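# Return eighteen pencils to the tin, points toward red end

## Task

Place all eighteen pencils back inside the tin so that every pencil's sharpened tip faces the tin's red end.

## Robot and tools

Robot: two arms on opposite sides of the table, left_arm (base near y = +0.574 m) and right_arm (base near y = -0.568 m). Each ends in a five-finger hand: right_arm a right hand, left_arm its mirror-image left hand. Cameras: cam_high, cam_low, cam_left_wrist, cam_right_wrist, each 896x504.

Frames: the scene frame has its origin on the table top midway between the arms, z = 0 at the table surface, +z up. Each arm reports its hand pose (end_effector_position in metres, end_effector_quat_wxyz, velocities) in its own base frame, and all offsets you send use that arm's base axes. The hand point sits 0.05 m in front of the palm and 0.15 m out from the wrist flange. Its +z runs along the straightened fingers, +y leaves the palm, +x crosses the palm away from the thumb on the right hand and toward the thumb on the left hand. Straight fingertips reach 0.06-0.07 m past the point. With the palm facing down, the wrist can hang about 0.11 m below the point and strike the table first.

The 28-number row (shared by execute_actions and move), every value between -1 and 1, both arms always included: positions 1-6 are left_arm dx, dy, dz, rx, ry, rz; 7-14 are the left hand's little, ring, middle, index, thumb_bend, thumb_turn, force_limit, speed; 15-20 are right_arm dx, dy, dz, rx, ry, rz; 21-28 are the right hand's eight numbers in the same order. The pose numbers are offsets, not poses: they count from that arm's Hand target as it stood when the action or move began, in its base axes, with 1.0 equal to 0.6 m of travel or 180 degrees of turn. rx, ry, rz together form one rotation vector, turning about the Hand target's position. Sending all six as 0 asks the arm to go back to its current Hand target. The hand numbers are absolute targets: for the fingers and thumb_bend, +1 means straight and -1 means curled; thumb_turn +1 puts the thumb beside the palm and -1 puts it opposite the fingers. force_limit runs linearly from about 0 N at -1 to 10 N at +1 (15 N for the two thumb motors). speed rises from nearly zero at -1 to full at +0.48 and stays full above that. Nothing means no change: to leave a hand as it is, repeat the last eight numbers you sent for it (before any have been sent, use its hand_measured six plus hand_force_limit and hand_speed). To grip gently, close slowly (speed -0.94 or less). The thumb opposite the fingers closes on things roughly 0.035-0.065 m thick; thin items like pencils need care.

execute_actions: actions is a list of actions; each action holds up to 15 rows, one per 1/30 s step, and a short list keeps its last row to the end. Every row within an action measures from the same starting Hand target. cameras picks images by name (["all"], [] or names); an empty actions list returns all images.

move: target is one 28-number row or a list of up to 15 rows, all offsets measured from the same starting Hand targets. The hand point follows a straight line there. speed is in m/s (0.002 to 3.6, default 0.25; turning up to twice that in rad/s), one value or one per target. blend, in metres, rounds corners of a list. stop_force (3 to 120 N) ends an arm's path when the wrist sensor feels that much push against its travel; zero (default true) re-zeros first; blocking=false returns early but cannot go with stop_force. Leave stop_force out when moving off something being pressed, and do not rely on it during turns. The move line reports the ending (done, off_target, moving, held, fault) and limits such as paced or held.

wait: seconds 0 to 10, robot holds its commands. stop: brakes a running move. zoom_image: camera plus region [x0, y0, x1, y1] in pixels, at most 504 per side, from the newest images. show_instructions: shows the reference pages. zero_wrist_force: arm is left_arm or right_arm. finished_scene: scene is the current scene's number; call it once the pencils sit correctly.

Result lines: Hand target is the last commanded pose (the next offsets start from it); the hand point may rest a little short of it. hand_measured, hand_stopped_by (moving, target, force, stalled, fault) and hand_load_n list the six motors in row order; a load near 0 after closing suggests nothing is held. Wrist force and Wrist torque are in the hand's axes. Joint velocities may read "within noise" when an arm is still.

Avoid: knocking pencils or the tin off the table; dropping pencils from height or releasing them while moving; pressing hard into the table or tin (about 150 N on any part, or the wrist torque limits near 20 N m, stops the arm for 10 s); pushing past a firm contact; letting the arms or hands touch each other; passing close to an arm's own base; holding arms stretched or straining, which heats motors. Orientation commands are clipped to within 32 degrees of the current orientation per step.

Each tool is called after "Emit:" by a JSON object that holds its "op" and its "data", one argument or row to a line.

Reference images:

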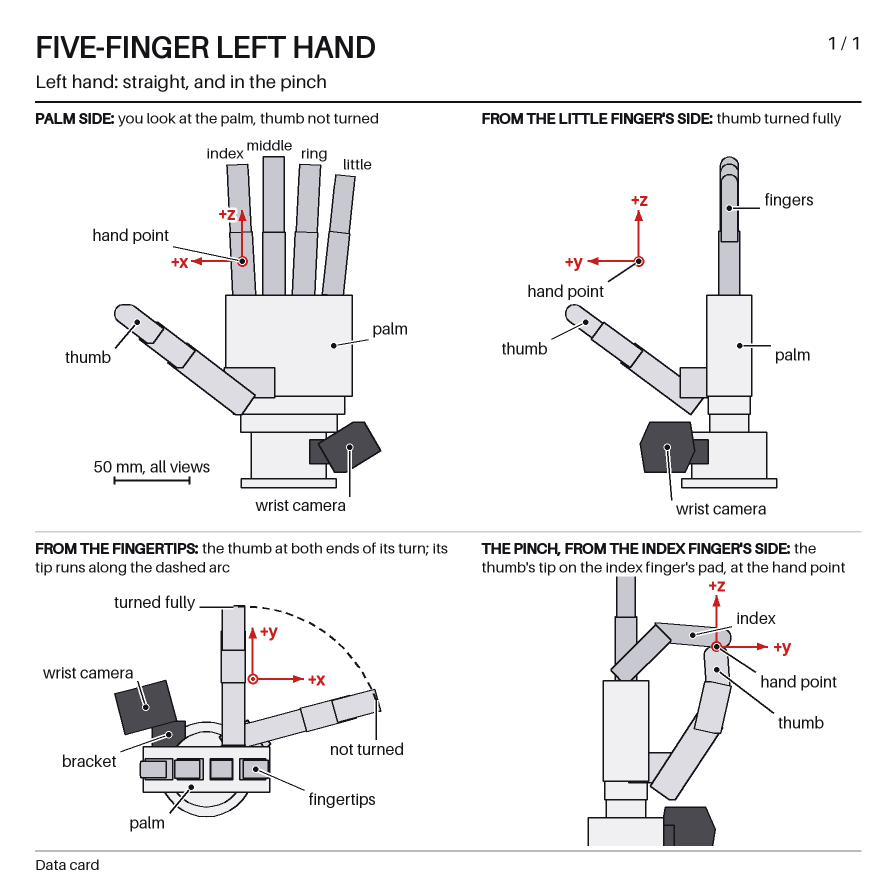

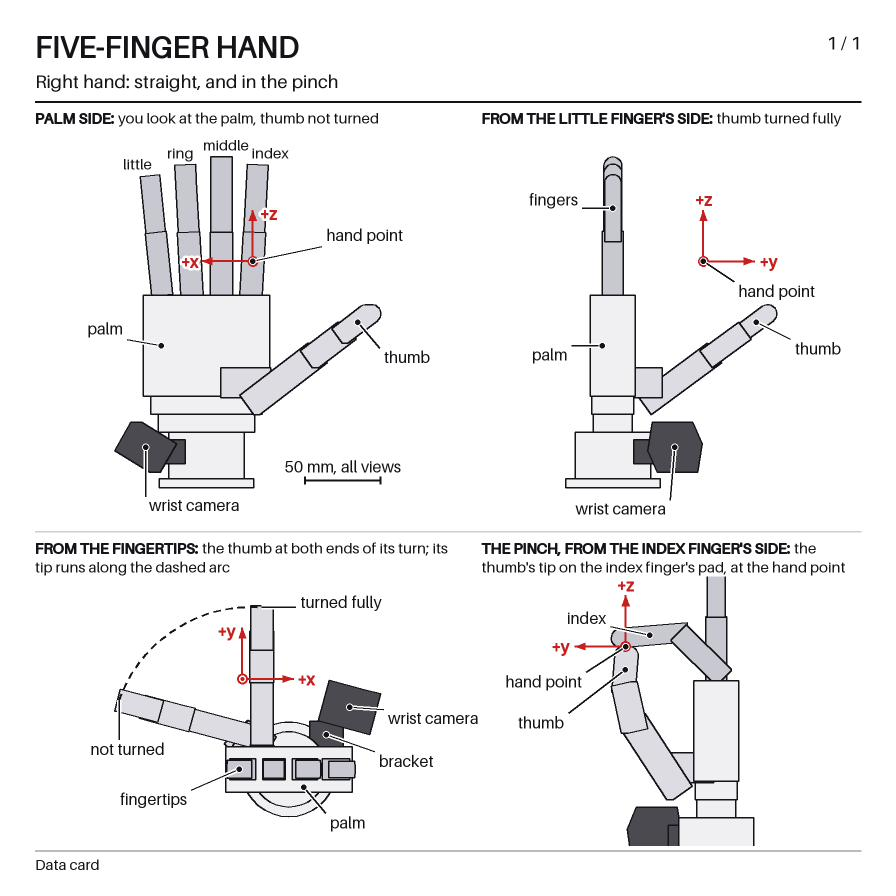

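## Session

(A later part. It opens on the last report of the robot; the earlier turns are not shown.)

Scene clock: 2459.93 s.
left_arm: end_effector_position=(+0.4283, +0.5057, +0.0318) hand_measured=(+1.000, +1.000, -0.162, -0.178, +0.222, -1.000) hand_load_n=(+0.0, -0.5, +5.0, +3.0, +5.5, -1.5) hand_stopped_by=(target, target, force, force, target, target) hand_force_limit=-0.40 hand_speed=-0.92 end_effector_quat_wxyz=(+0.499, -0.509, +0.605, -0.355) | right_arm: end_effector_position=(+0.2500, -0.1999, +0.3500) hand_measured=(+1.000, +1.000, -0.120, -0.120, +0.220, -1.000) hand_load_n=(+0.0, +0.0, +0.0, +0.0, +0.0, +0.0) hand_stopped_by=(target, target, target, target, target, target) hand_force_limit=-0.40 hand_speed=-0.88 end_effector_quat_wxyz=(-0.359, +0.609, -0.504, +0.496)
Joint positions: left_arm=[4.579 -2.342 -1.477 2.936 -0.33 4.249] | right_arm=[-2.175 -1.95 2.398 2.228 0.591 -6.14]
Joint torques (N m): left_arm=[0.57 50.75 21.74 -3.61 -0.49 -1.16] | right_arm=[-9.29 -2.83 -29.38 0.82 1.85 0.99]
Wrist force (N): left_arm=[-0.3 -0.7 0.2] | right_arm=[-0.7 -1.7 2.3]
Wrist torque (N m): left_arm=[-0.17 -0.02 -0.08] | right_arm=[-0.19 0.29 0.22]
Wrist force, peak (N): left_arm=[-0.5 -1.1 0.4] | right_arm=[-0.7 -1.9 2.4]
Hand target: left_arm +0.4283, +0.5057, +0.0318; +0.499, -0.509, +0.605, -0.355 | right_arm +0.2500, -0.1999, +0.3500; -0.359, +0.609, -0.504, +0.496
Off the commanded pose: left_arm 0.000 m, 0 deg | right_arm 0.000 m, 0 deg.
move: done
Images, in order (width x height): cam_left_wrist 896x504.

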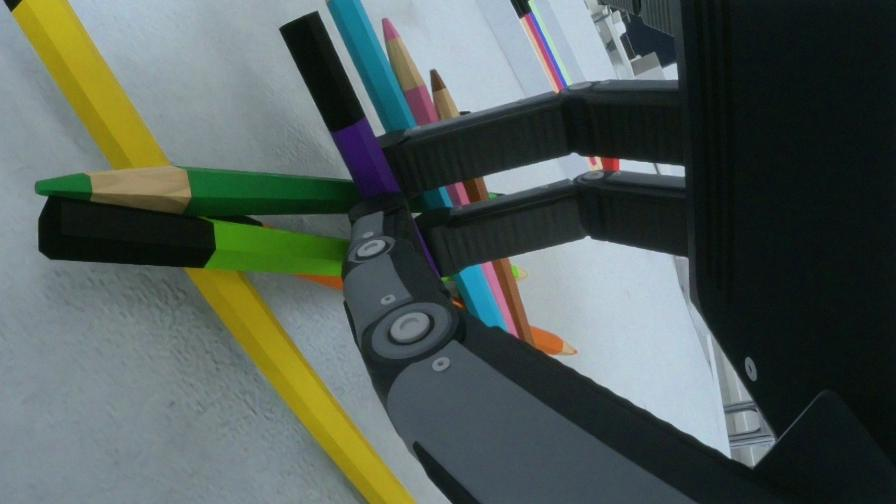

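Emit:
{"op": "move", "data": {
  "target": [0,0,0.035,0,0,0,1,1,-0.65,-0.65,0.22,-1,-0.4,-0.92,0,0,0,0,0,0,1,1,-0.12,-0.12,0.22,-1,-0.4,-0.88],
  "speed": 0.02
}}

Emit:
{"op": "move", "data": {
  "target": [0,0,0.133,0,0,0,1,1,-0.65,-0.65,0.22,-1,-0.4,-0.92,0,0,0,0,0,0,1,1,-0.12,-0.12,0.22,-1,-0.4,-0.88],
  "speed": 0.08,
  "cameras": ["cam_left_wrist","cam_high"]
}}

Emit:
{"op": "zoom_image", "data": {
  "camera": "cam_high",
  "region": [440, 285, 600, 460]
}}

Scene clock: 2466.97 s.
left_arm: end_effector_position=(+0.4283, +0.5057, +0.0530) hand_measured=(+1.000, +1.000, -0.162, -0.178, +0.222, -1.000) hand_load_n=(+0.0, -0.5, +5.0, +2.5, +5.5, -1.5) hand_stopped_by=(target, target, force, force, target, target) hand_force_limit=-0.40 hand_speed=-0.92 end_effector_quat_wxyz=(+0.499, -0.509, +0.605, -0.355) | right_arm: end_effector_position=(+0.2500, -0.1999, +0.3500) hand_measured=(+1.000, +1.000, -0.120, -0.120, +0.220, -1.000) hand_load_n=(+0.0, +0.0, +0.0, +0.0, +0.0, +0.0) hand_stopped_by=(target, target, target, target, target, target) hand_force_limit=-0.40 hand_speed=-0.88 end_effector_quat_wxyz=(-0.359, +0.609, -0.504, +0.496)
Joint positions: left_arm=[4.579 -2.311 -1.468 2.897 -0.33 4.249] | right_arm=[-2.175 -1.95 2.398 2.228 0.591 -6.14]
Joint torques (N m): left_arm=[-0.21 34.29 16.52 -0.13 -0.69 -0.34] | right_arm=[-9.25 -3.15 -29.24 0.79 1.94 0.97]
Wrist force (N): left_arm=[-0.6 -0.5 0.5] | right_arm=[-0.6 -1.8 2.2]
Wrist torque (N m): left_arm=[-0.17 0.04 -0.11] | right_arm=[-0.21 0.27 0.23]
Wrist force, peak (N): left_arm=[-0.7 -1.0 0.5] | right_arm=[-0.8 -1.9 2.6]
Hand target: left_arm +0.4283, +0.5057, +0.0528; +0.499, -0.509, +0.605, -0.355 | right_arm +0.2500, -0.1999, +0.3500; -0.359, +0.609, -0.504, +0.496
Off the commanded pose: left_arm 0.000 m, 0 deg | right_arm 0.000 m, 0 deg.
move: done

Scene clock: 2468.30 s.
left_arm: end_effector_position=(+0.4283, +0.5057, +0.1326) hand_measured=(+1.000, +1.000, -0.162, -0.178, +0.222, -1.000) hand_load_n=(+0.0, +0.0, +5.0, +2.5, +5.5, -1.5) hand_stopped_by=(target, target, force, force, target, target) hand_force_limit=-0.40 hand_speed=-0.92 end_effector_quat_wxyz=(+0.499, -0.509, +0.605, -0.355) | right_arm: end_effector_position=(+0.2500, -0.1999, +0.3500) hand_measured=(+1.000, +1.000, -0.120, -0.120, +0.220, -1.000) hand_load_n=(+0.0, +0.0, +0.0, +0.0, +0.0, +0.0) hand_stopped_by=(target, target, target, target, target, target) hand_force_limit=-0.40 hand_speed=-0.88 end_effector_quat_wxyz=(-0.359, +0.609, -0.504, +0.496)
Joint positions: left_arm=[4.579 -2.211 -1.41 2.739 -0.33 4.25] | right_arm=[-2.175 -1.95 2.398 2.228 0.591 -6.14]
Joint torques (N m): left_arm=[-6.93 33.3 9.79 0.31 0.3 1.43] | right_arm=[-9.37 -3.06 -28.88 0.74 1.77 0.95]
Wrist force (N): left_arm=[-0.2 -0.7 0.5] | right_arm=[-0.6 -1.8 2.2]
Wrist torque (N m): left_arm=[-0.20 -0.02 -0.07] | right_arm=[-0.22 0.28 0.22]
Wrist force, peak (N): left_arm=[-0.5 -1.6 0.2] | right_arm=[-0.9 -2.0 2.3]
Hand target: left_arm +0.4283, +0.5057, +0.1326; +0.499, -0.509, +0.605, -0.355 | right_arm +0.2500, -0.1999, +0.3500; -0.359, +0.609, -0.504, +0.496
Off the commanded pose: left_arm 0.000 m, 0 deg | right_arm 0.000 m, 0 deg.
move: done
Images, in order (width x height): cam_high 896x504, cam_left_wrist 896x504.

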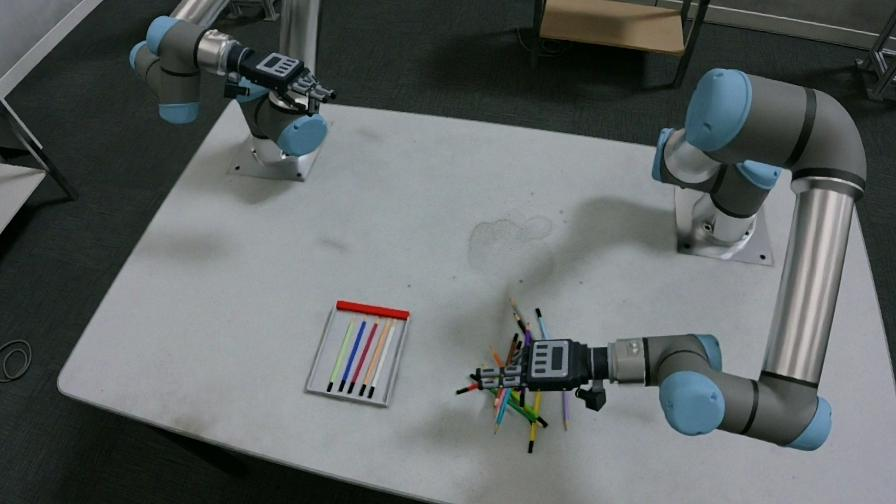

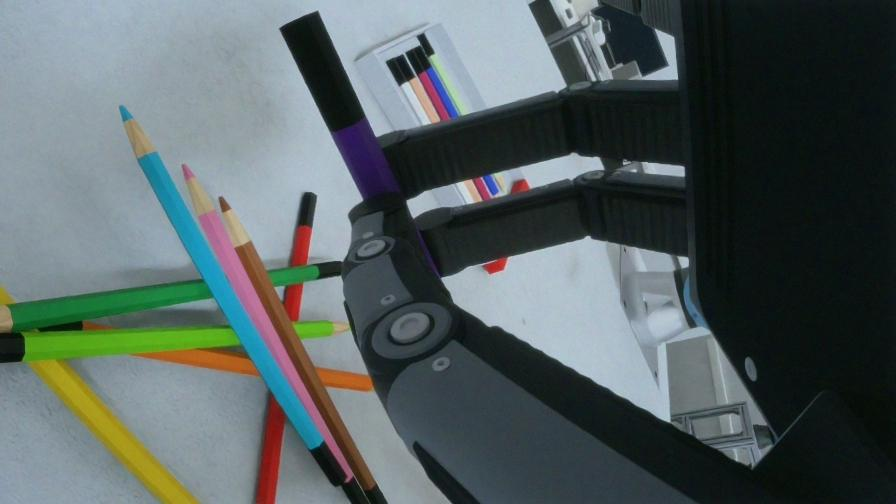

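Scaled by 2.880 from the camera's 896x504 image, which has a finer 1280x720 frame.

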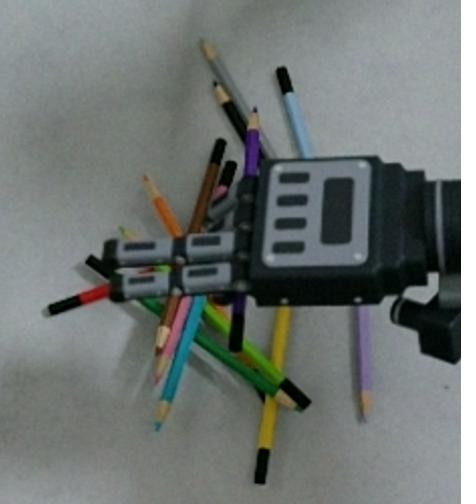

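Emit:
{"op": "move", "data": {
  "target": [0.503,-0.0445,-0.054,0,0,0.0056,1,1,-0.65,-0.65,0.22,-1,-0.4,-0.92,0,0,0,0,0,0,1,1,-0.12,-0.12,0.22,-1,-0.4,-0.88],
  "speed": 0.2,
  "cameras": ["cam_high"]
}}

Emit:
{"op": "zoom_image", "data": {
  "camera": "cam_high",
  "region": [290, 285, 420, 415]
}}

Scene clock: 2538.03 s.
left_arm: end_effector_position=(+0.7300, +0.4790, +0.1002) hand_measured=(+1.000, +1.000, -0.162, -0.178, +0.222, -1.000) hand_load_n=(+0.0, +0.0, +5.0, +3.0, +5.5, -1.0) hand_stopped_by=(target, target, force, force, target, target) hand_force_limit=-0.40 hand_speed=-0.92 end_effector_quat_wxyz=(+0.502, -0.514, +0.601, -0.351) end_effector_velocity=(+0.002, -0.001, +0.002) end_effector_angular_velocity=(+0.003, -0.003, -0.004) | right_arm: end_effector_position=(+0.2500, -0.1999, +0.3500) hand_measured=(+1.000, +1.000, -0.120, -0.120, +0.220, -1.000) hand_load_n=(+0.0, +0.0, +0.0, +0.0, +0.0, +0.0) hand_stopped_by=(target, target, target, target, target, target) hand_force_limit=-0.40 hand_speed=-0.88 end_effector_quat_wxyz=(-0.359, +0.609, -0.504, +0.496)
Joint positions: left_arm=[4.088 -2.48 -0.93 3.038 -0.757 3.671] | right_arm=[-2.175 -1.95 2.398 2.228 0.591 -6.14]
Joint velocities: left_arm=[-0.003 0 0.005 0 0.001 0] | right_arm=[within noise]
Joint torques (N m): left_arm=[-7.05 45.19 27.04 1.11 -0.86 -1.56] | right_arm=[-9.54 -3.13 -29.26 0.69 1.88 0.9]
Wrist force (N): left_arm=[-0.4 -0.7 0.5] | right_arm=[-0.8 -1.9 2.5]
Wrist torque (N m): left_arm=[-0.20 0.00 -0.08] | right_arm=[-0.24 0.28 0.21]
Wrist force, peak (N): left_arm=[0.3 -1.2 1.9] | right_arm=[-0.7 -1.9 2.6]
Hand target: left_arm +0.7301, +0.4790, +0.1002; +0.502, -0.514, +0.601, -0.351 | right_arm +0.2500, -0.1999, +0.3500; -0.359, +0.609, -0.504, +0.496
Off the commanded pose: left_arm 0.000 m, 0 deg | right_arm 0.000 m, 0 deg.
move: done
Images, in order (width x height): cam_high 896x504.

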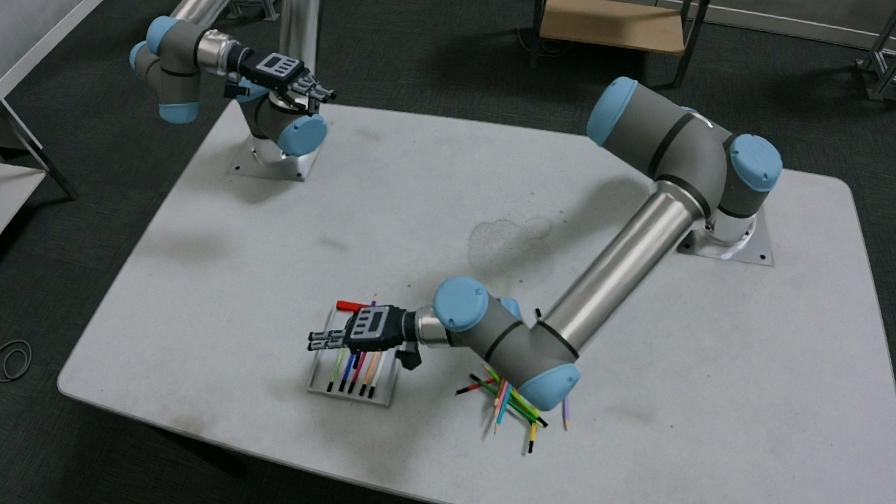

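Scaled by 3.877 from the camera's 896x504 image, which has a finer 1280x720 frame.

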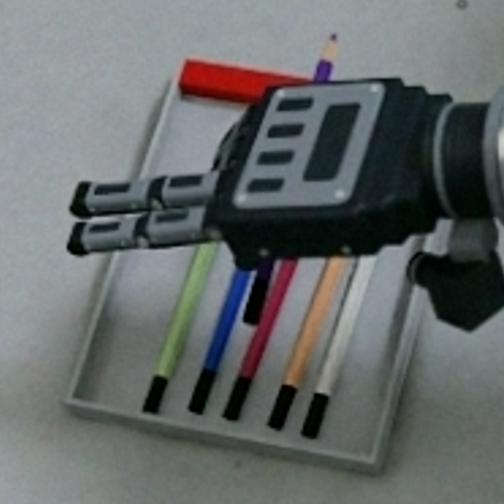

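Emit:
{"op": "move", "data": {
  "target": [0,0,-0.083,0,0,0,1,1,-0.65,-0.65,0.22,-1,-0.4,-0.92,0,0,0,0,0,0,1,1,-0.12,-0.12,0.22,-1,-0.4,-0.88],
  "speed": 0.1,
  "cameras": ["cam_high","cam_left_wrist","cam_low"]
}}

Emit:
{"op": "zoom_image", "data": {
  "camera": "cam_high",
  "region": [290, 285, 420, 415]
}}

Scene clock: 2552.63 s.
left_arm: end_effector_position=(+0.7301, +0.4790, +0.0504) hand_measured=(+1.000, +1.000, -0.162, -0.178, +0.222, -1.000) hand_load_n=(+0.0, +0.0, +5.0, +3.0, +5.5, -1.0) hand_stopped_by=(target, target, force, force, target, target) hand_force_limit=-0.40 hand_speed=-0.92 end_effector_quat_wxyz=(+0.502, -0.514, +0.601, -0.351) | right_arm: end_effector_position=(+0.2500, -0.1999, +0.3500) hand_measured=(+1.000, +1.000, -0.120, -0.120, +0.220, -1.000) hand_load_n=(+0.0, +0.0, +0.0, +0.0, +0.0, +0.0) hand_stopped_by=(target, target, target, target, target, target) hand_force_limit=-0.40 hand_speed=-0.88 end_effector_quat_wxyz=(-0.359, +0.609, -0.504, +0.496)
Joint positions: left_arm=[4.088 -2.525 -0.978 3.13 -0.757 3.671] | right_arm=[-2.175 -1.95 2.398 2.228 0.591 -6.14]
Joint torques (N m): left_arm=[-5.35 57.38 25.59 -0.42 1.11 -2.23] | right_arm=[-9.2 -2.76 -29.28 0.62 1.84 0.88]
Wrist force (N): left_arm=[-0.3 -0.4 0.4] | right_arm=[-0.7 -1.9 2.3]
Wrist torque (N m): left_arm=[-0.15 -0.01 -0.09] | right_arm=[-0.24 0.29 0.21]
Wrist force, peak (N): left_arm=[-0.8 -1.9 0.3] | right_arm=[-0.8 -2.1 2.3]
Hand target: left_arm +0.7301, +0.4790, +0.0504; +0.502, -0.514, +0.601, -0.351 | right_arm +0.2500, -0.1999, +0.3500; -0.359, +0.609, -0.504, +0.496
Off the commanded pose: left_arm 0.000 m, 0 deg | right_arm 0.000 m, 0 deg.
move: done
Images, in order (width x height): cam_high 896x504, cam_low 896x504, cam_left_wrist 896x504.

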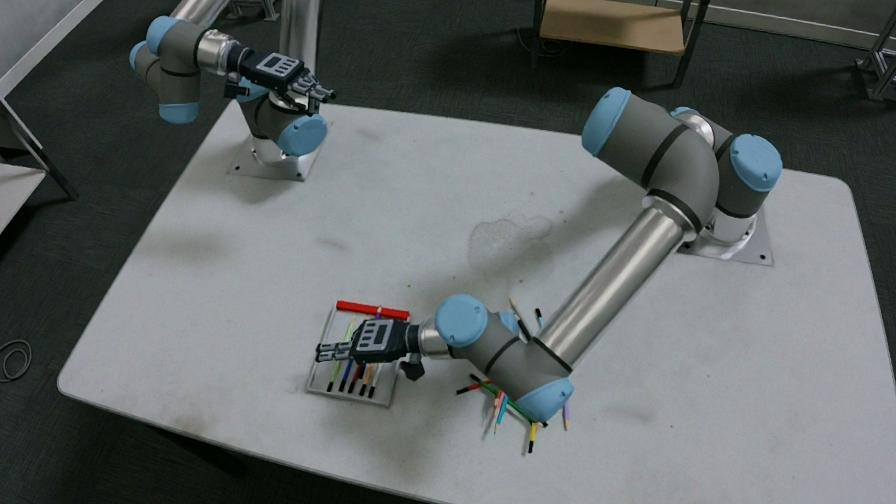

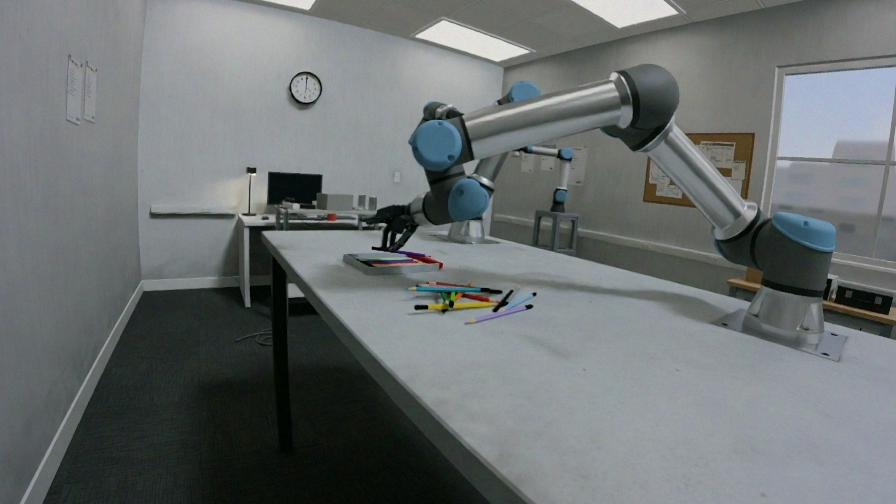

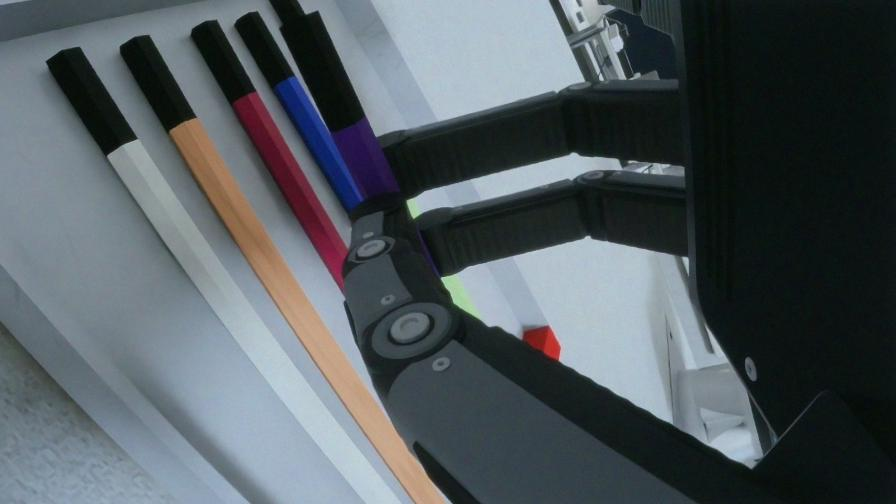

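Scaled by 3.877 from the camera's 896x504 image, which has a finer 1280x720 frame.

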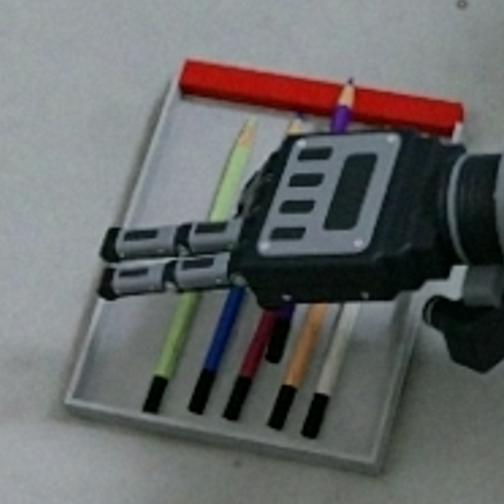

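Emit:
{"op": "zoom_image", "data": {
  "camera": "cam_low",
  "region": [330, 200, 470, 290]
}}

Scaled by 3.600 from the camera's 896x504 image, which has a finer 1280x720 frame.

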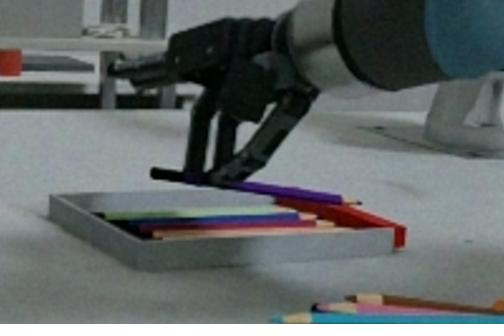

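Emit:
{"op": "move", "data": {
  "target": [-0.0033,0.0317,0.008,-0.0555,0.003,0.0067,1,1,-0.65,-0.65,0.22,-1,-0.4,-0.92,0,0,0,0,0,0,1,1,-0.12,-0.12,0.22,-1,-0.4,-0.88],
  "speed": 0.1,
  "cameras": ["cam_high","cam_low"]
}}

Emit:
{"op": "zoom_image", "data": {
  "camera": "cam_high",
  "region": [290, 285, 420, 415]
}}

Emit:
{"op": "zoom_image", "data": {
  "camera": "cam_low",
  "region": [330, 200, 470, 290]
}}

Scene clock: 2581.20 s.
left_arm: end_effector_position=(+0.7281, +0.4981, +0.0551) hand_measured=(+1.000, +1.000, -0.162, -0.178, +0.222, -1.000) hand_load_n=(+0.0, -0.5, +5.0, +3.0, +5.0, -1.5) hand_stopped_by=(target, target, force, force, target, target) hand_force_limit=-0.40 hand_speed=-0.92 end_effector_quat_wxyz=(-0.456, +0.564, -0.565, +0.394) | right_arm: end_effector_position=(+0.2500, -0.1999, +0.3500) hand_measured=(+1.000, +1.000, -0.120, -0.120, +0.220, -1.000) hand_load_n=(-0.5, +0.0, +0.0, +0.0, +0.0, +0.0) hand_stopped_by=(target, target, target, target, target, target) hand_force_limit=-0.40 hand_speed=-0.88 end_effector_quat_wxyz=(-0.359, +0.609, -0.504, +0.496)
Joint positions: left_arm=[4.12 -2.609 -0.801 2.979 -0.712 3.551] | right_arm=[-2.175 -1.95 2.398 2.228 0.591 -6.14]
Joint torques (N m): left_arm=[-8.9 62.4 20.51 0.6 -1.09 0.65] | right_arm=[-9.64 -2.7 -29.4 0.78 1.84 0.9]
Wrist force (N): left_arm=[-0.1 -0.6 0.5] | right_arm=[-0.8 -1.8 2.3]
Wrist torque (N m): left_arm=[-0.18 -0.02 -0.09] | right_arm=[-0.22 0.30 0.21]
Wrist force, peak (N): left_arm=[-0.7 -0.9 0.8] | right_arm=[-0.9 -2.1 2.5]
Hand target: left_arm +0.7282, +0.4980, +0.0552; -0.456, +0.564, -0.565, +0.394 | right_arm +0.2500, -0.1999, +0.3500; -0.359, +0.609, -0.504, +0.496
Off the commanded pose: left_arm 0.000 m, 0 deg | right_arm 0.000 m, 0 deg.
move: done
Images, in order (width x height): cam_high 896x504, cam_low 896x504.

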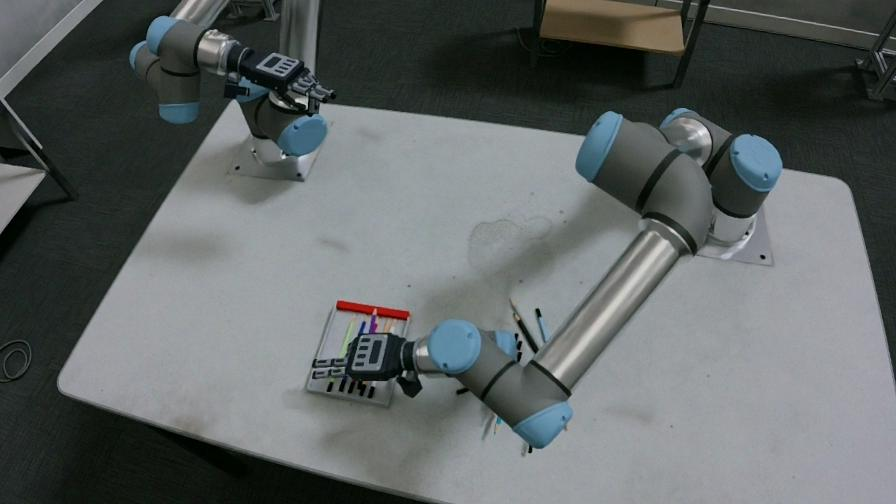

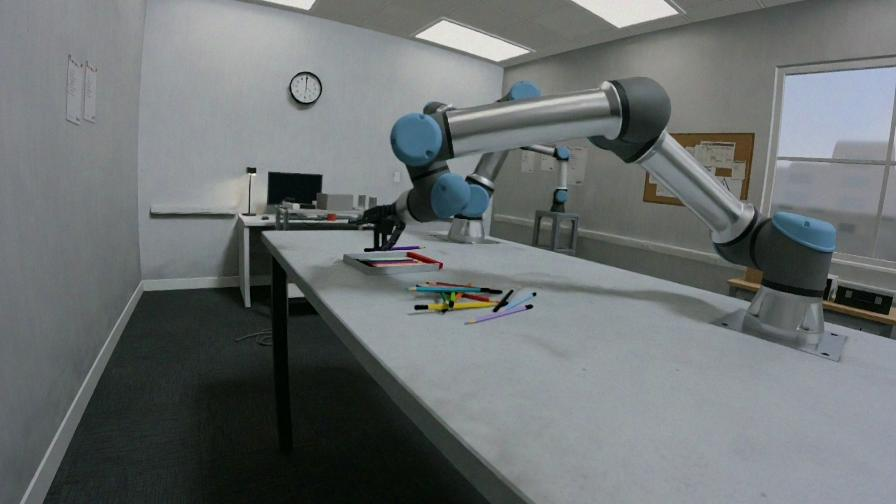

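Scaled by 3.877 from the camera's 896x504 image, which has a finer 1280x720 frame.

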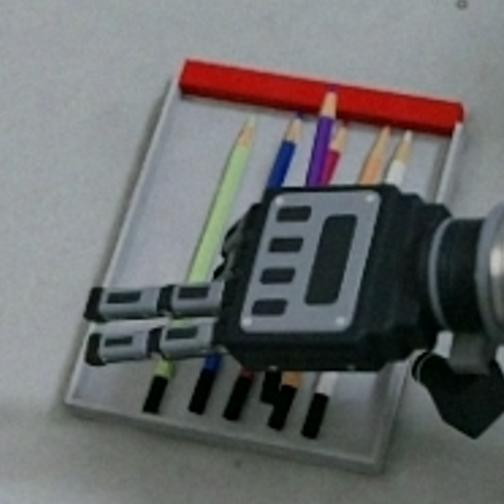

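Scaled by 3.600 from the camera's 896x504 image, which has a finer 1280x720 frame.

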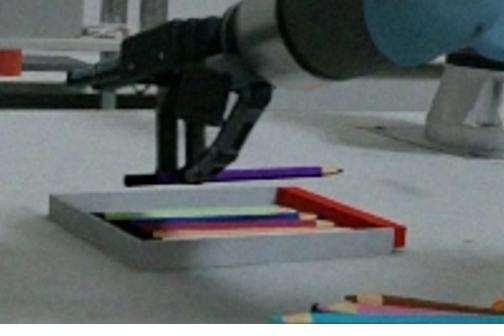

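Emit:
{"op": "move", "data": {
  "target": [-0.0112,0.01,-0.008,0,0,-0.0417,1,1,-0.65,-0.65,0.22,-1,-0.4,-0.92,0,0,0,0,0,0,1,1,-0.12,-0.12,0.22,-1,-0.4,-0.88],
  "speed": 0.1,
  "cameras": ["cam_high"]
}}

Emit:
{"op": "zoom_image", "data": {
  "camera": "cam_high",
  "region": [290, 285, 420, 415]
}}

Scene clock: 2597.63 s.
left_arm: end_effector_position=(+0.7214, +0.5041, +0.0503) hand_measured=(+1.000, +1.000, -0.162, -0.178, +0.222, -1.000) hand_load_n=(+0.0, +0.0, +5.0, +3.0, +5.5, -1.0) hand_stopped_by=(target, target, force, force, target, target) hand_force_limit=-0.40 hand_speed=-0.92 end_effector_quat_wxyz=(+0.429, -0.526, +0.600, -0.423) | right_arm: end_effector_position=(+0.2500, -0.1999, +0.3500) hand_measured=(+1.000, +1.000, -0.120, -0.120, +0.220, -1.000) hand_load_n=(+0.0, +0.0, +0.0, +0.0, +0.0, +0.0) hand_stopped_by=(target, target, target, target, target, target) hand_force_limit=-0.40 hand_speed=-0.88 end_effector_quat_wxyz=(-0.359, +0.609, -0.504, +0.496)
Joint positions: left_arm=[4.151 -2.735 -0.577 2.778 -0.568 3.676] | right_arm=[-2.175 -1.95 2.398 2.228 0.591 -6.14]
Joint torques (N m): left_arm=[-8.65 61.58 23.69 0.31 1.33 -1.68] | right_arm=[-9.57 -2.15 -29.39 0.64 1.83 0.9]
Wrist force (N): left_arm=[-0.1 -0.6 0.4] | right_arm=[-0.9 -1.8 2.2]
Wrist torque (N m): left_arm=[-0.18 -0.03 -0.16] | right_arm=[-0.21 0.32 0.20]
Wrist force, peak (N): left_arm=[0.3 -0.8 0.7] | right_arm=[-0.7 -2.1 2.4]
Hand target: left_arm +0.7214, +0.5040, +0.0504; +0.429, -0.526, +0.600, -0.423 | right_arm +0.2500, -0.1999, +0.3500; -0.359, +0.609, -0.504, +0.496
Off the commanded pose: left_arm 0.000 m, 0 deg | right_arm 0.000 m, 0 deg.
move: done
Images, in order (width x height): cam_high 896x504.

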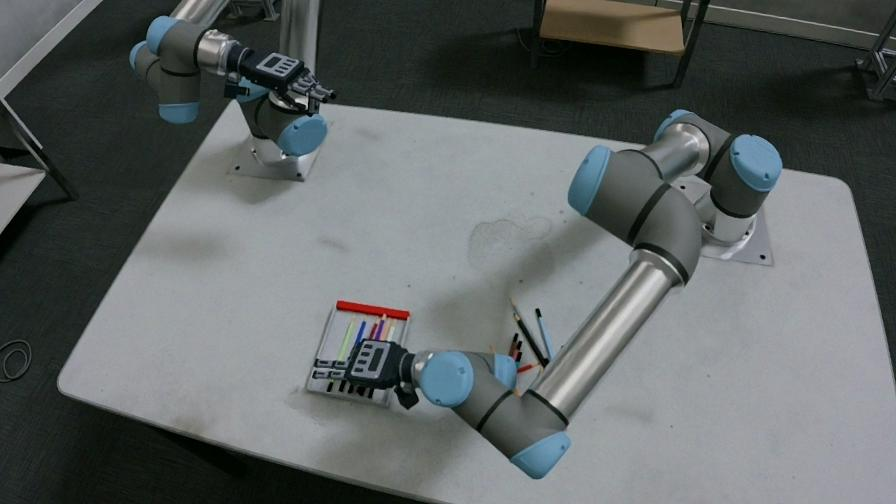

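Scaled by 3.877 from the camera's 896x504 image, which has a finer 1280x720 frame.

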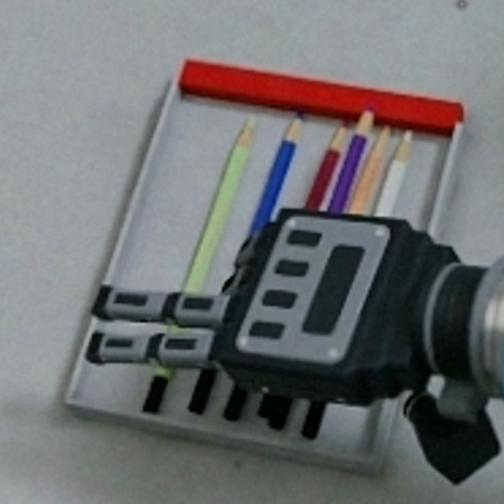

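Emit:
{"op": "move", "data": {
  "target": [0,0,-0.06,0,0,0,1,1,-0.65,-0.65,0.22,-1,-0.4,-0.92,0,0,0,0,0,0,1,1,-0.12,-0.12,0.22,-1,-0.4,-0.88],
  "speed": 0.025,
  "stop_force": 3,
  "cameras": ["cam_high","cam_left_wrist","cam_low"]
}}

Emit:
{"op": "zoom_image", "data": {
  "camera": "cam_high",
  "region": [290, 285, 420, 415]
}}

Emit:
{"op": "zoom_image", "data": {
  "camera": "cam_low",
  "region": [330, 200, 470, 290]
}}

Scene clock: 2606.03 s.
left_arm: end_effector_position=(+0.7214, +0.5040, +0.0235) hand_measured=(+1.000, +1.000, -0.162, -0.178, +0.220, -1.000) hand_load_n=(+0.0, +0.0, +5.5, +2.5, +5.0, -1.0) hand_stopped_by=(target, target, force, force, target, target) hand_force_limit=-0.40 hand_speed=-0.92 end_effector_quat_wxyz=(+0.429, -0.526, +0.600, -0.423) | right_arm: end_effector_position=(+0.2500, -0.1999, +0.3500) hand_measured=(+1.000, +1.000, -0.120, -0.120, +0.220, -1.000) hand_load_n=(+0.0, +0.0, +0.5, +0.0, +0.0, +0.0) hand_stopped_by=(target, target, target, target, target, target) hand_force_limit=-0.40 hand_speed=-0.88 end_effector_quat_wxyz=(-0.359, +0.609, -0.504, +0.496)
Joint positions: left_arm=[4.15 -2.756 -0.602 2.826 -0.568 3.676] | right_arm=[-2.175 -1.95 2.398 2.228 0.591 -6.14]
Joint torques (N m): left_arm=[-7.3 66.59 26.13 0.86 -1.06 -0.36] | right_arm=[-9.65 -2.58 -29.56 0.7 1.87 0.95]
Wrist force (N): left_arm=[-0.3 -0.7 0.3] | right_arm=[-0.8 -1.9 2.2]
Wrist torque (N m): left_arm=[-0.17 0.00 -0.19] | right_arm=[-0.23 0.30 0.21]
Wrist force, peak (N): left_arm=[-0.2 -10.4 -5.3] | right_arm=[-0.8 -1.9 2.5]
Hand target: left_arm +0.7214, +0.5040, +0.0235; +0.429, -0.526, +0.600, -0.423 (not the last commanded pose) | right_arm +0.2500, -0.1999, +0.3500; -0.359, +0.609, -0.504, +0.496
Off the commanded pose: left_arm 0.009 m, 0 deg | right_arm 0.000 m, 0 deg.
move: contact (left_arm)
Images, in order (width x height): cam_high 896x504, cam_low 896x504, cam_left_wrist 896x504.

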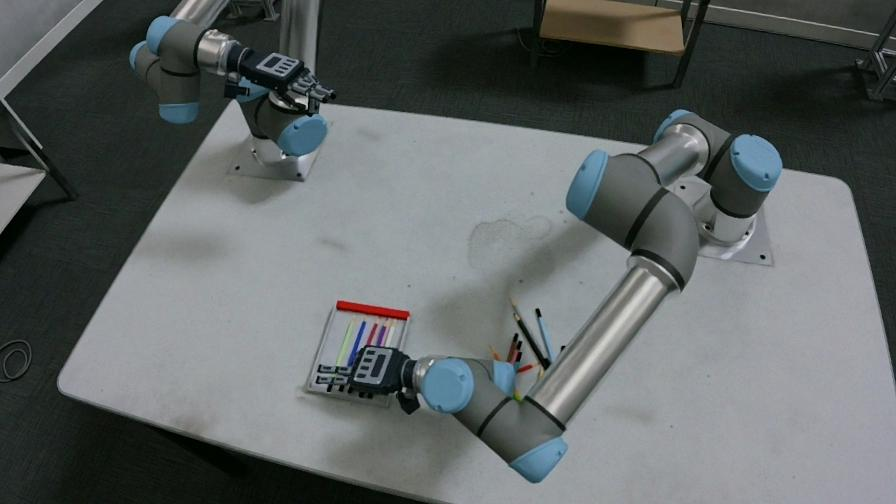

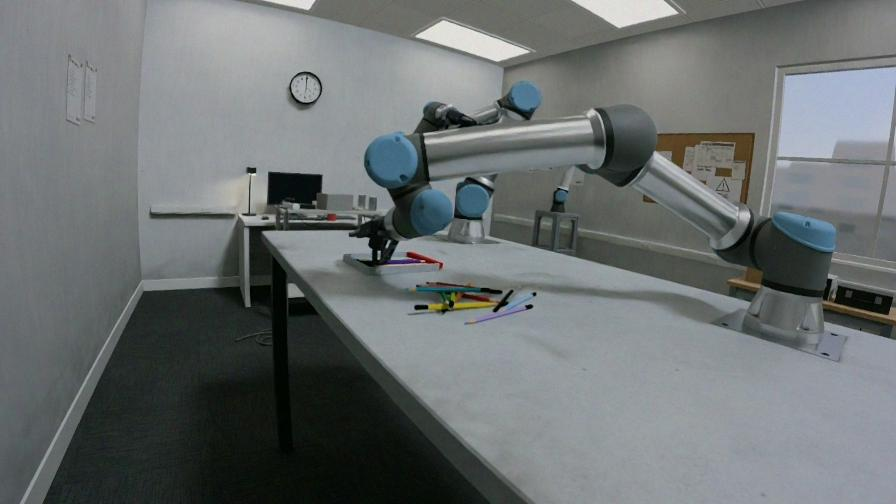

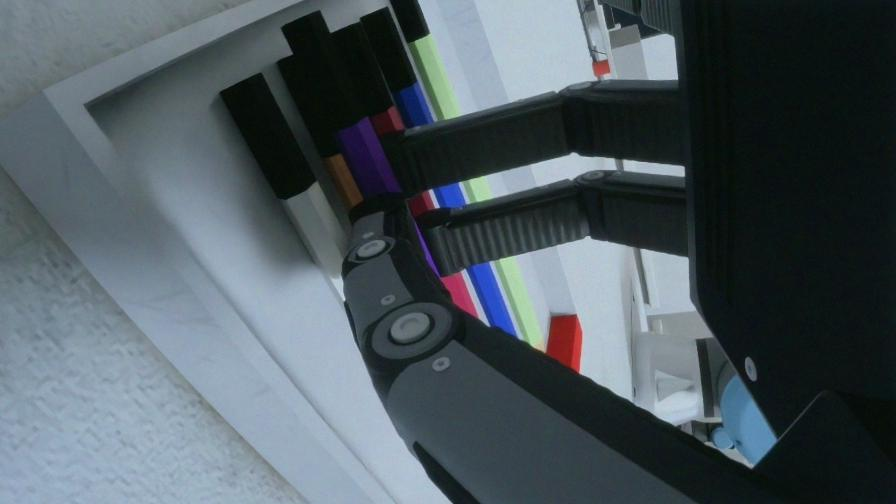

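Scaled by 3.877 from the camera's 896x504 image, which has a finer 1280x720 frame.

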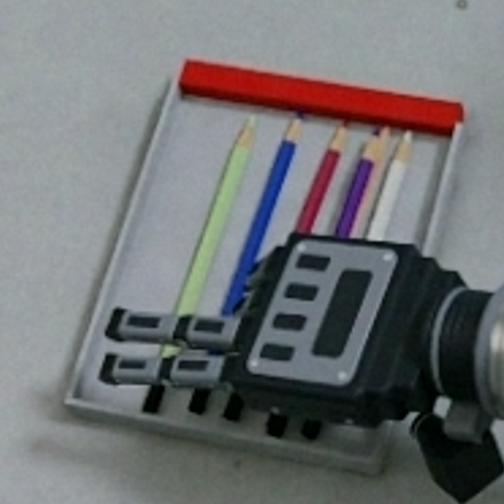

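Scaled by 3.600 from the camera's 896x504 image, which has a finer 1280x720 frame.

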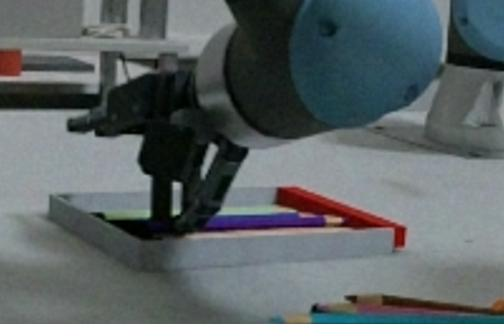

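Emit:
{"op": "move", "data": {
  "target": [0,0,0.0133,0,0,0,1,1,-0.65,-0.65,0.22,-1,-0.4,-0.92,0,0,0,0,0,0,1,1,-0.12,-0.12,0.22,-1,-0.4,-0.88],
  "speed": 0.05
}}

Emit:
{"op": "move", "data": {
  "target": [0.0092,0,0,0,0,0,1,1,-0.65,-0.65,0.22,-1,-0.4,-0.92,0,0,0,0,0,0,1,1,-0.12,-0.12,0.22,-1,-0.4,-0.88],
  "speed": 0.05
}}

Emit:
{"op": "move", "data": {
  "target": [0,0,-0.025,0,0,0,1,1,-0.65,-0.65,0.22,-1,-0.4,-0.92,0,0,0,0,0,0,1,1,-0.12,-0.12,0.22,-1,-0.4,-0.88],
  "speed": 0.02,
  "stop_force": 3,
  "cameras": ["cam_high","cam_left_wrist"]
}}

Emit:
{"op": "zoom_image", "data": {
  "camera": "cam_high",
  "region": [290, 285, 420, 415]
}}

Scene clock: 2616.33 s.
left_arm: end_effector_position=(+0.7214, +0.5040, +0.0316) hand_measured=(+1.000, +1.000, -0.162, -0.178, +0.220, -1.000) hand_load_n=(-0.5, +0.0, +5.5, +2.5, +5.0, -1.0) hand_stopped_by=(target, target, force, force, target, target) hand_force_limit=-0.40 hand_speed=-0.92 end_effector_quat_wxyz=(+0.429, -0.526, +0.600, -0.423) | right_arm: end_effector_position=(+0.2500, -0.1999, +0.3500) hand_measured=(+1.000, +1.000, -0.120, -0.120, +0.220, -1.000) hand_load_n=(+0.0, +0.0, +0.0, +0.0, +0.0, +0.0) hand_stopped_by=(target, target, target, target, target, target) hand_force_limit=-0.40 hand_speed=-0.88 end_effector_quat_wxyz=(-0.359, +0.609, -0.504, +0.496)
Joint positions: left_arm=[4.15 -2.749 -0.596 2.812 -0.568 3.676] | right_arm=[-2.175 -1.95 2.398 2.228 0.591 -6.14]
Joint torques (N m): left_arm=[5.49 50.5 20.14 0.2 -0.93 0.19] | right_arm=[-9.56 -2.05 -28.24 0.68 1.74 0.89]
Wrist force (N): left_arm=[-0.3 -0.2 0.5] | right_arm=[-0.8 -1.8 2.5]
Wrist torque (N m): left_arm=[-0.13 -0.01 -0.18] | right_arm=[-0.23 0.29 0.21]
Wrist force, peak (N): left_arm=[-0.4 -0.9 0.4] | right_arm=[-0.7 -2.0 2.5]
Hand target: left_arm +0.7214, +0.5040, +0.0314; +0.429, -0.526, +0.600, -0.423 | right_arm +0.2500, -0.1999, +0.3500; -0.359, +0.609, -0.504, +0.496
Off the commanded pose: left_arm 0.000 m, 0 deg | right_arm 0.000 m, 0 deg.
move: done

Scene clock: 2617.07 s.
left_arm: end_effector_position=(+0.7270, +0.5039, +0.0313) hand_measured=(+1.000, +1.000, -0.162, -0.178, +0.220, -1.000) hand_load_n=(+0.0, +0.0, +5.5, +2.5, +4.5, -1.0) hand_stopped_by=(target, target, force, force, target, target) hand_force_limit=-0.40 hand_speed=-0.92 end_effector_quat_wxyz=(+0.429, -0.526, +0.600, -0.423) | right_arm: end_effector_position=(+0.2500, -0.1999, +0.3500) hand_measured=(+1.000, +1.000, -0.120, -0.120, +0.220, -1.000) hand_load_n=(-0.5, +0.0, +0.0, +0.0, +0.0, +0.0) hand_stopped_by=(target, target, target, target, target, target) hand_force_limit=-0.40 hand_speed=-0.88 end_effector_quat_wxyz=(-0.359, +0.609, -0.504, +0.496)
Joint positions: left_arm=[4.144 -2.764 -0.567 2.802 -0.574 3.67] | right_arm=[-2.175 -1.95 2.398 2.228 0.591 -6.14]
Joint torques (N m): left_arm=[4.08 66.43 11.25 -1.3 1.19 1.04] | right_arm=[-10.01 -2.17 -28.52 0.88 1.79 0.86]
Wrist force (N): left_arm=[-0.1 -0.6 0.5] | right_arm=[-0.8 -1.9 2.3]
Wrist torque (N m): left_arm=[-0.18 -0.03 -0.17] | right_arm=[-0.23 0.29 0.21]
Wrist force, peak (N): left_arm=[-0.2 -0.8 0.4] | right_arm=[-0.9 -1.9 2.4]
Hand target: left_arm +0.7269, +0.5040, +0.0314; +0.429, -0.526, +0.600, -0.423 | right_arm +0.2500, -0.1999, +0.3500; -0.359, +0.609, -0.504, +0.496
Off the commanded pose: left_arm 0.000 m, 0 deg | right_arm 0.000 m, 0 deg.
move: done

Scene clock: 2618.57 s.
left_arm: end_effector_position=(+0.7270, +0.5040, +0.0240) hand_measured=(+1.000, +1.000, -0.162, -0.178, +0.220, -1.000) hand_load_n=(+0.0, +0.0, +5.5, +2.5, +4.5, -1.0) hand_stopped_by=(target, target, force, force, target, target) hand_force_limit=-0.40 hand_speed=-0.92 end_effector_quat_wxyz=(+0.429, -0.526, +0.600, -0.423) | right_arm: end_effector_position=(+0.2500, -0.1999, +0.3500) hand_measured=(+1.000, +1.000, -0.120, -0.120, +0.220, -1.000) hand_load_n=(+0.0, +0.0, +0.0, +0.0, +0.0, +0.0) hand_stopped_by=(target, target, target, target, target, target) hand_force_limit=-0.40 hand_speed=-0.88 end_effector_quat_wxyz=(-0.359, +0.609, -0.504, +0.496)
Joint positions: left_arm=[4.144 -2.77 -0.573 2.815 -0.574 3.671] | right_arm=[-2.175 -1.95 2.398 2.228 0.591 -6.14]
Joint torques (N m): left_arm=[6.62 67.48 26.87 1.4 -0.92 1.61] | right_arm=[-10.11 -1.86 -29.09 0.59 1.8 0.9]
Wrist force (N): left_arm=[-0.1 -0.5 0.5] | right_arm=[-0.7 -1.8 2.4]
Wrist torque (N m): left_arm=[-0.18 -0.02 -0.16] | right_arm=[-0.22 0.28 0.22]
Wrist force, peak (N): left_arm=[0.8 -8.4 -3.1] | right_arm=[-1.0 -1.9 2.4]
Hand target: left_arm +0.7270, +0.5040, +0.0240; +0.429, -0.526, +0.600, -0.423 (not the last commanded pose) | right_arm +0.2500, -0.1999, +0.3500; -0.359, +0.609, -0.504, +0.496
Off the commanded pose: left_arm 0.008 m, 0 deg | right_arm 0.000 m, 0 deg.
move: contact (left_arm)
Images, in order (width x height): cam_high 896x504, cam_left_wrist 896x504.

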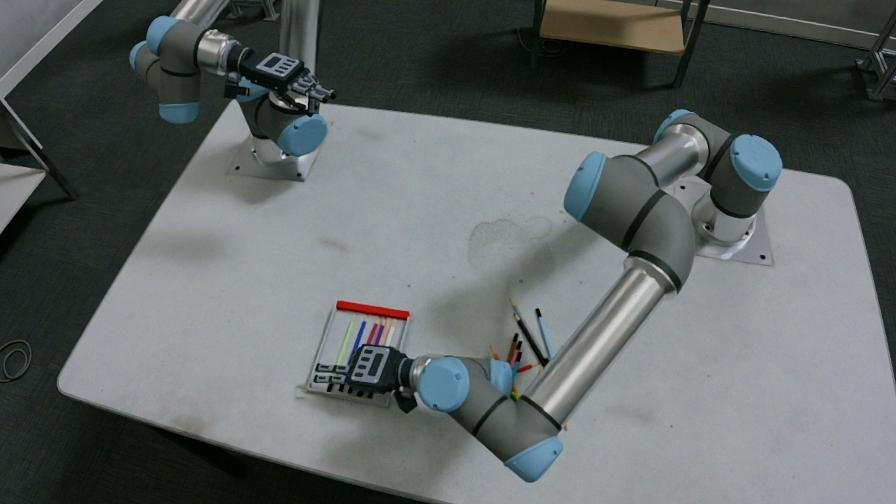

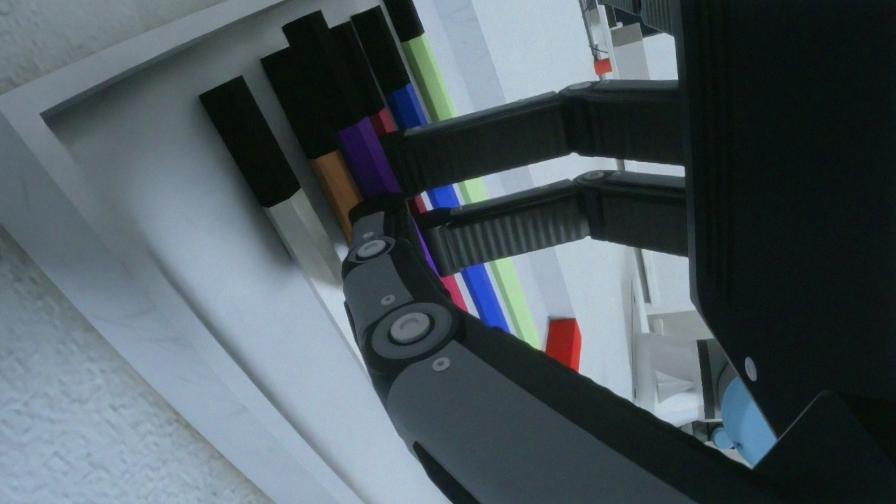

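Scaled by 3.877 from the camera's 896x504 image, which has a finer 1280x720 frame.

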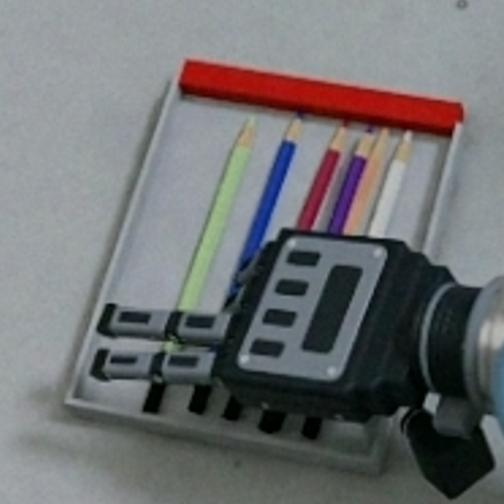

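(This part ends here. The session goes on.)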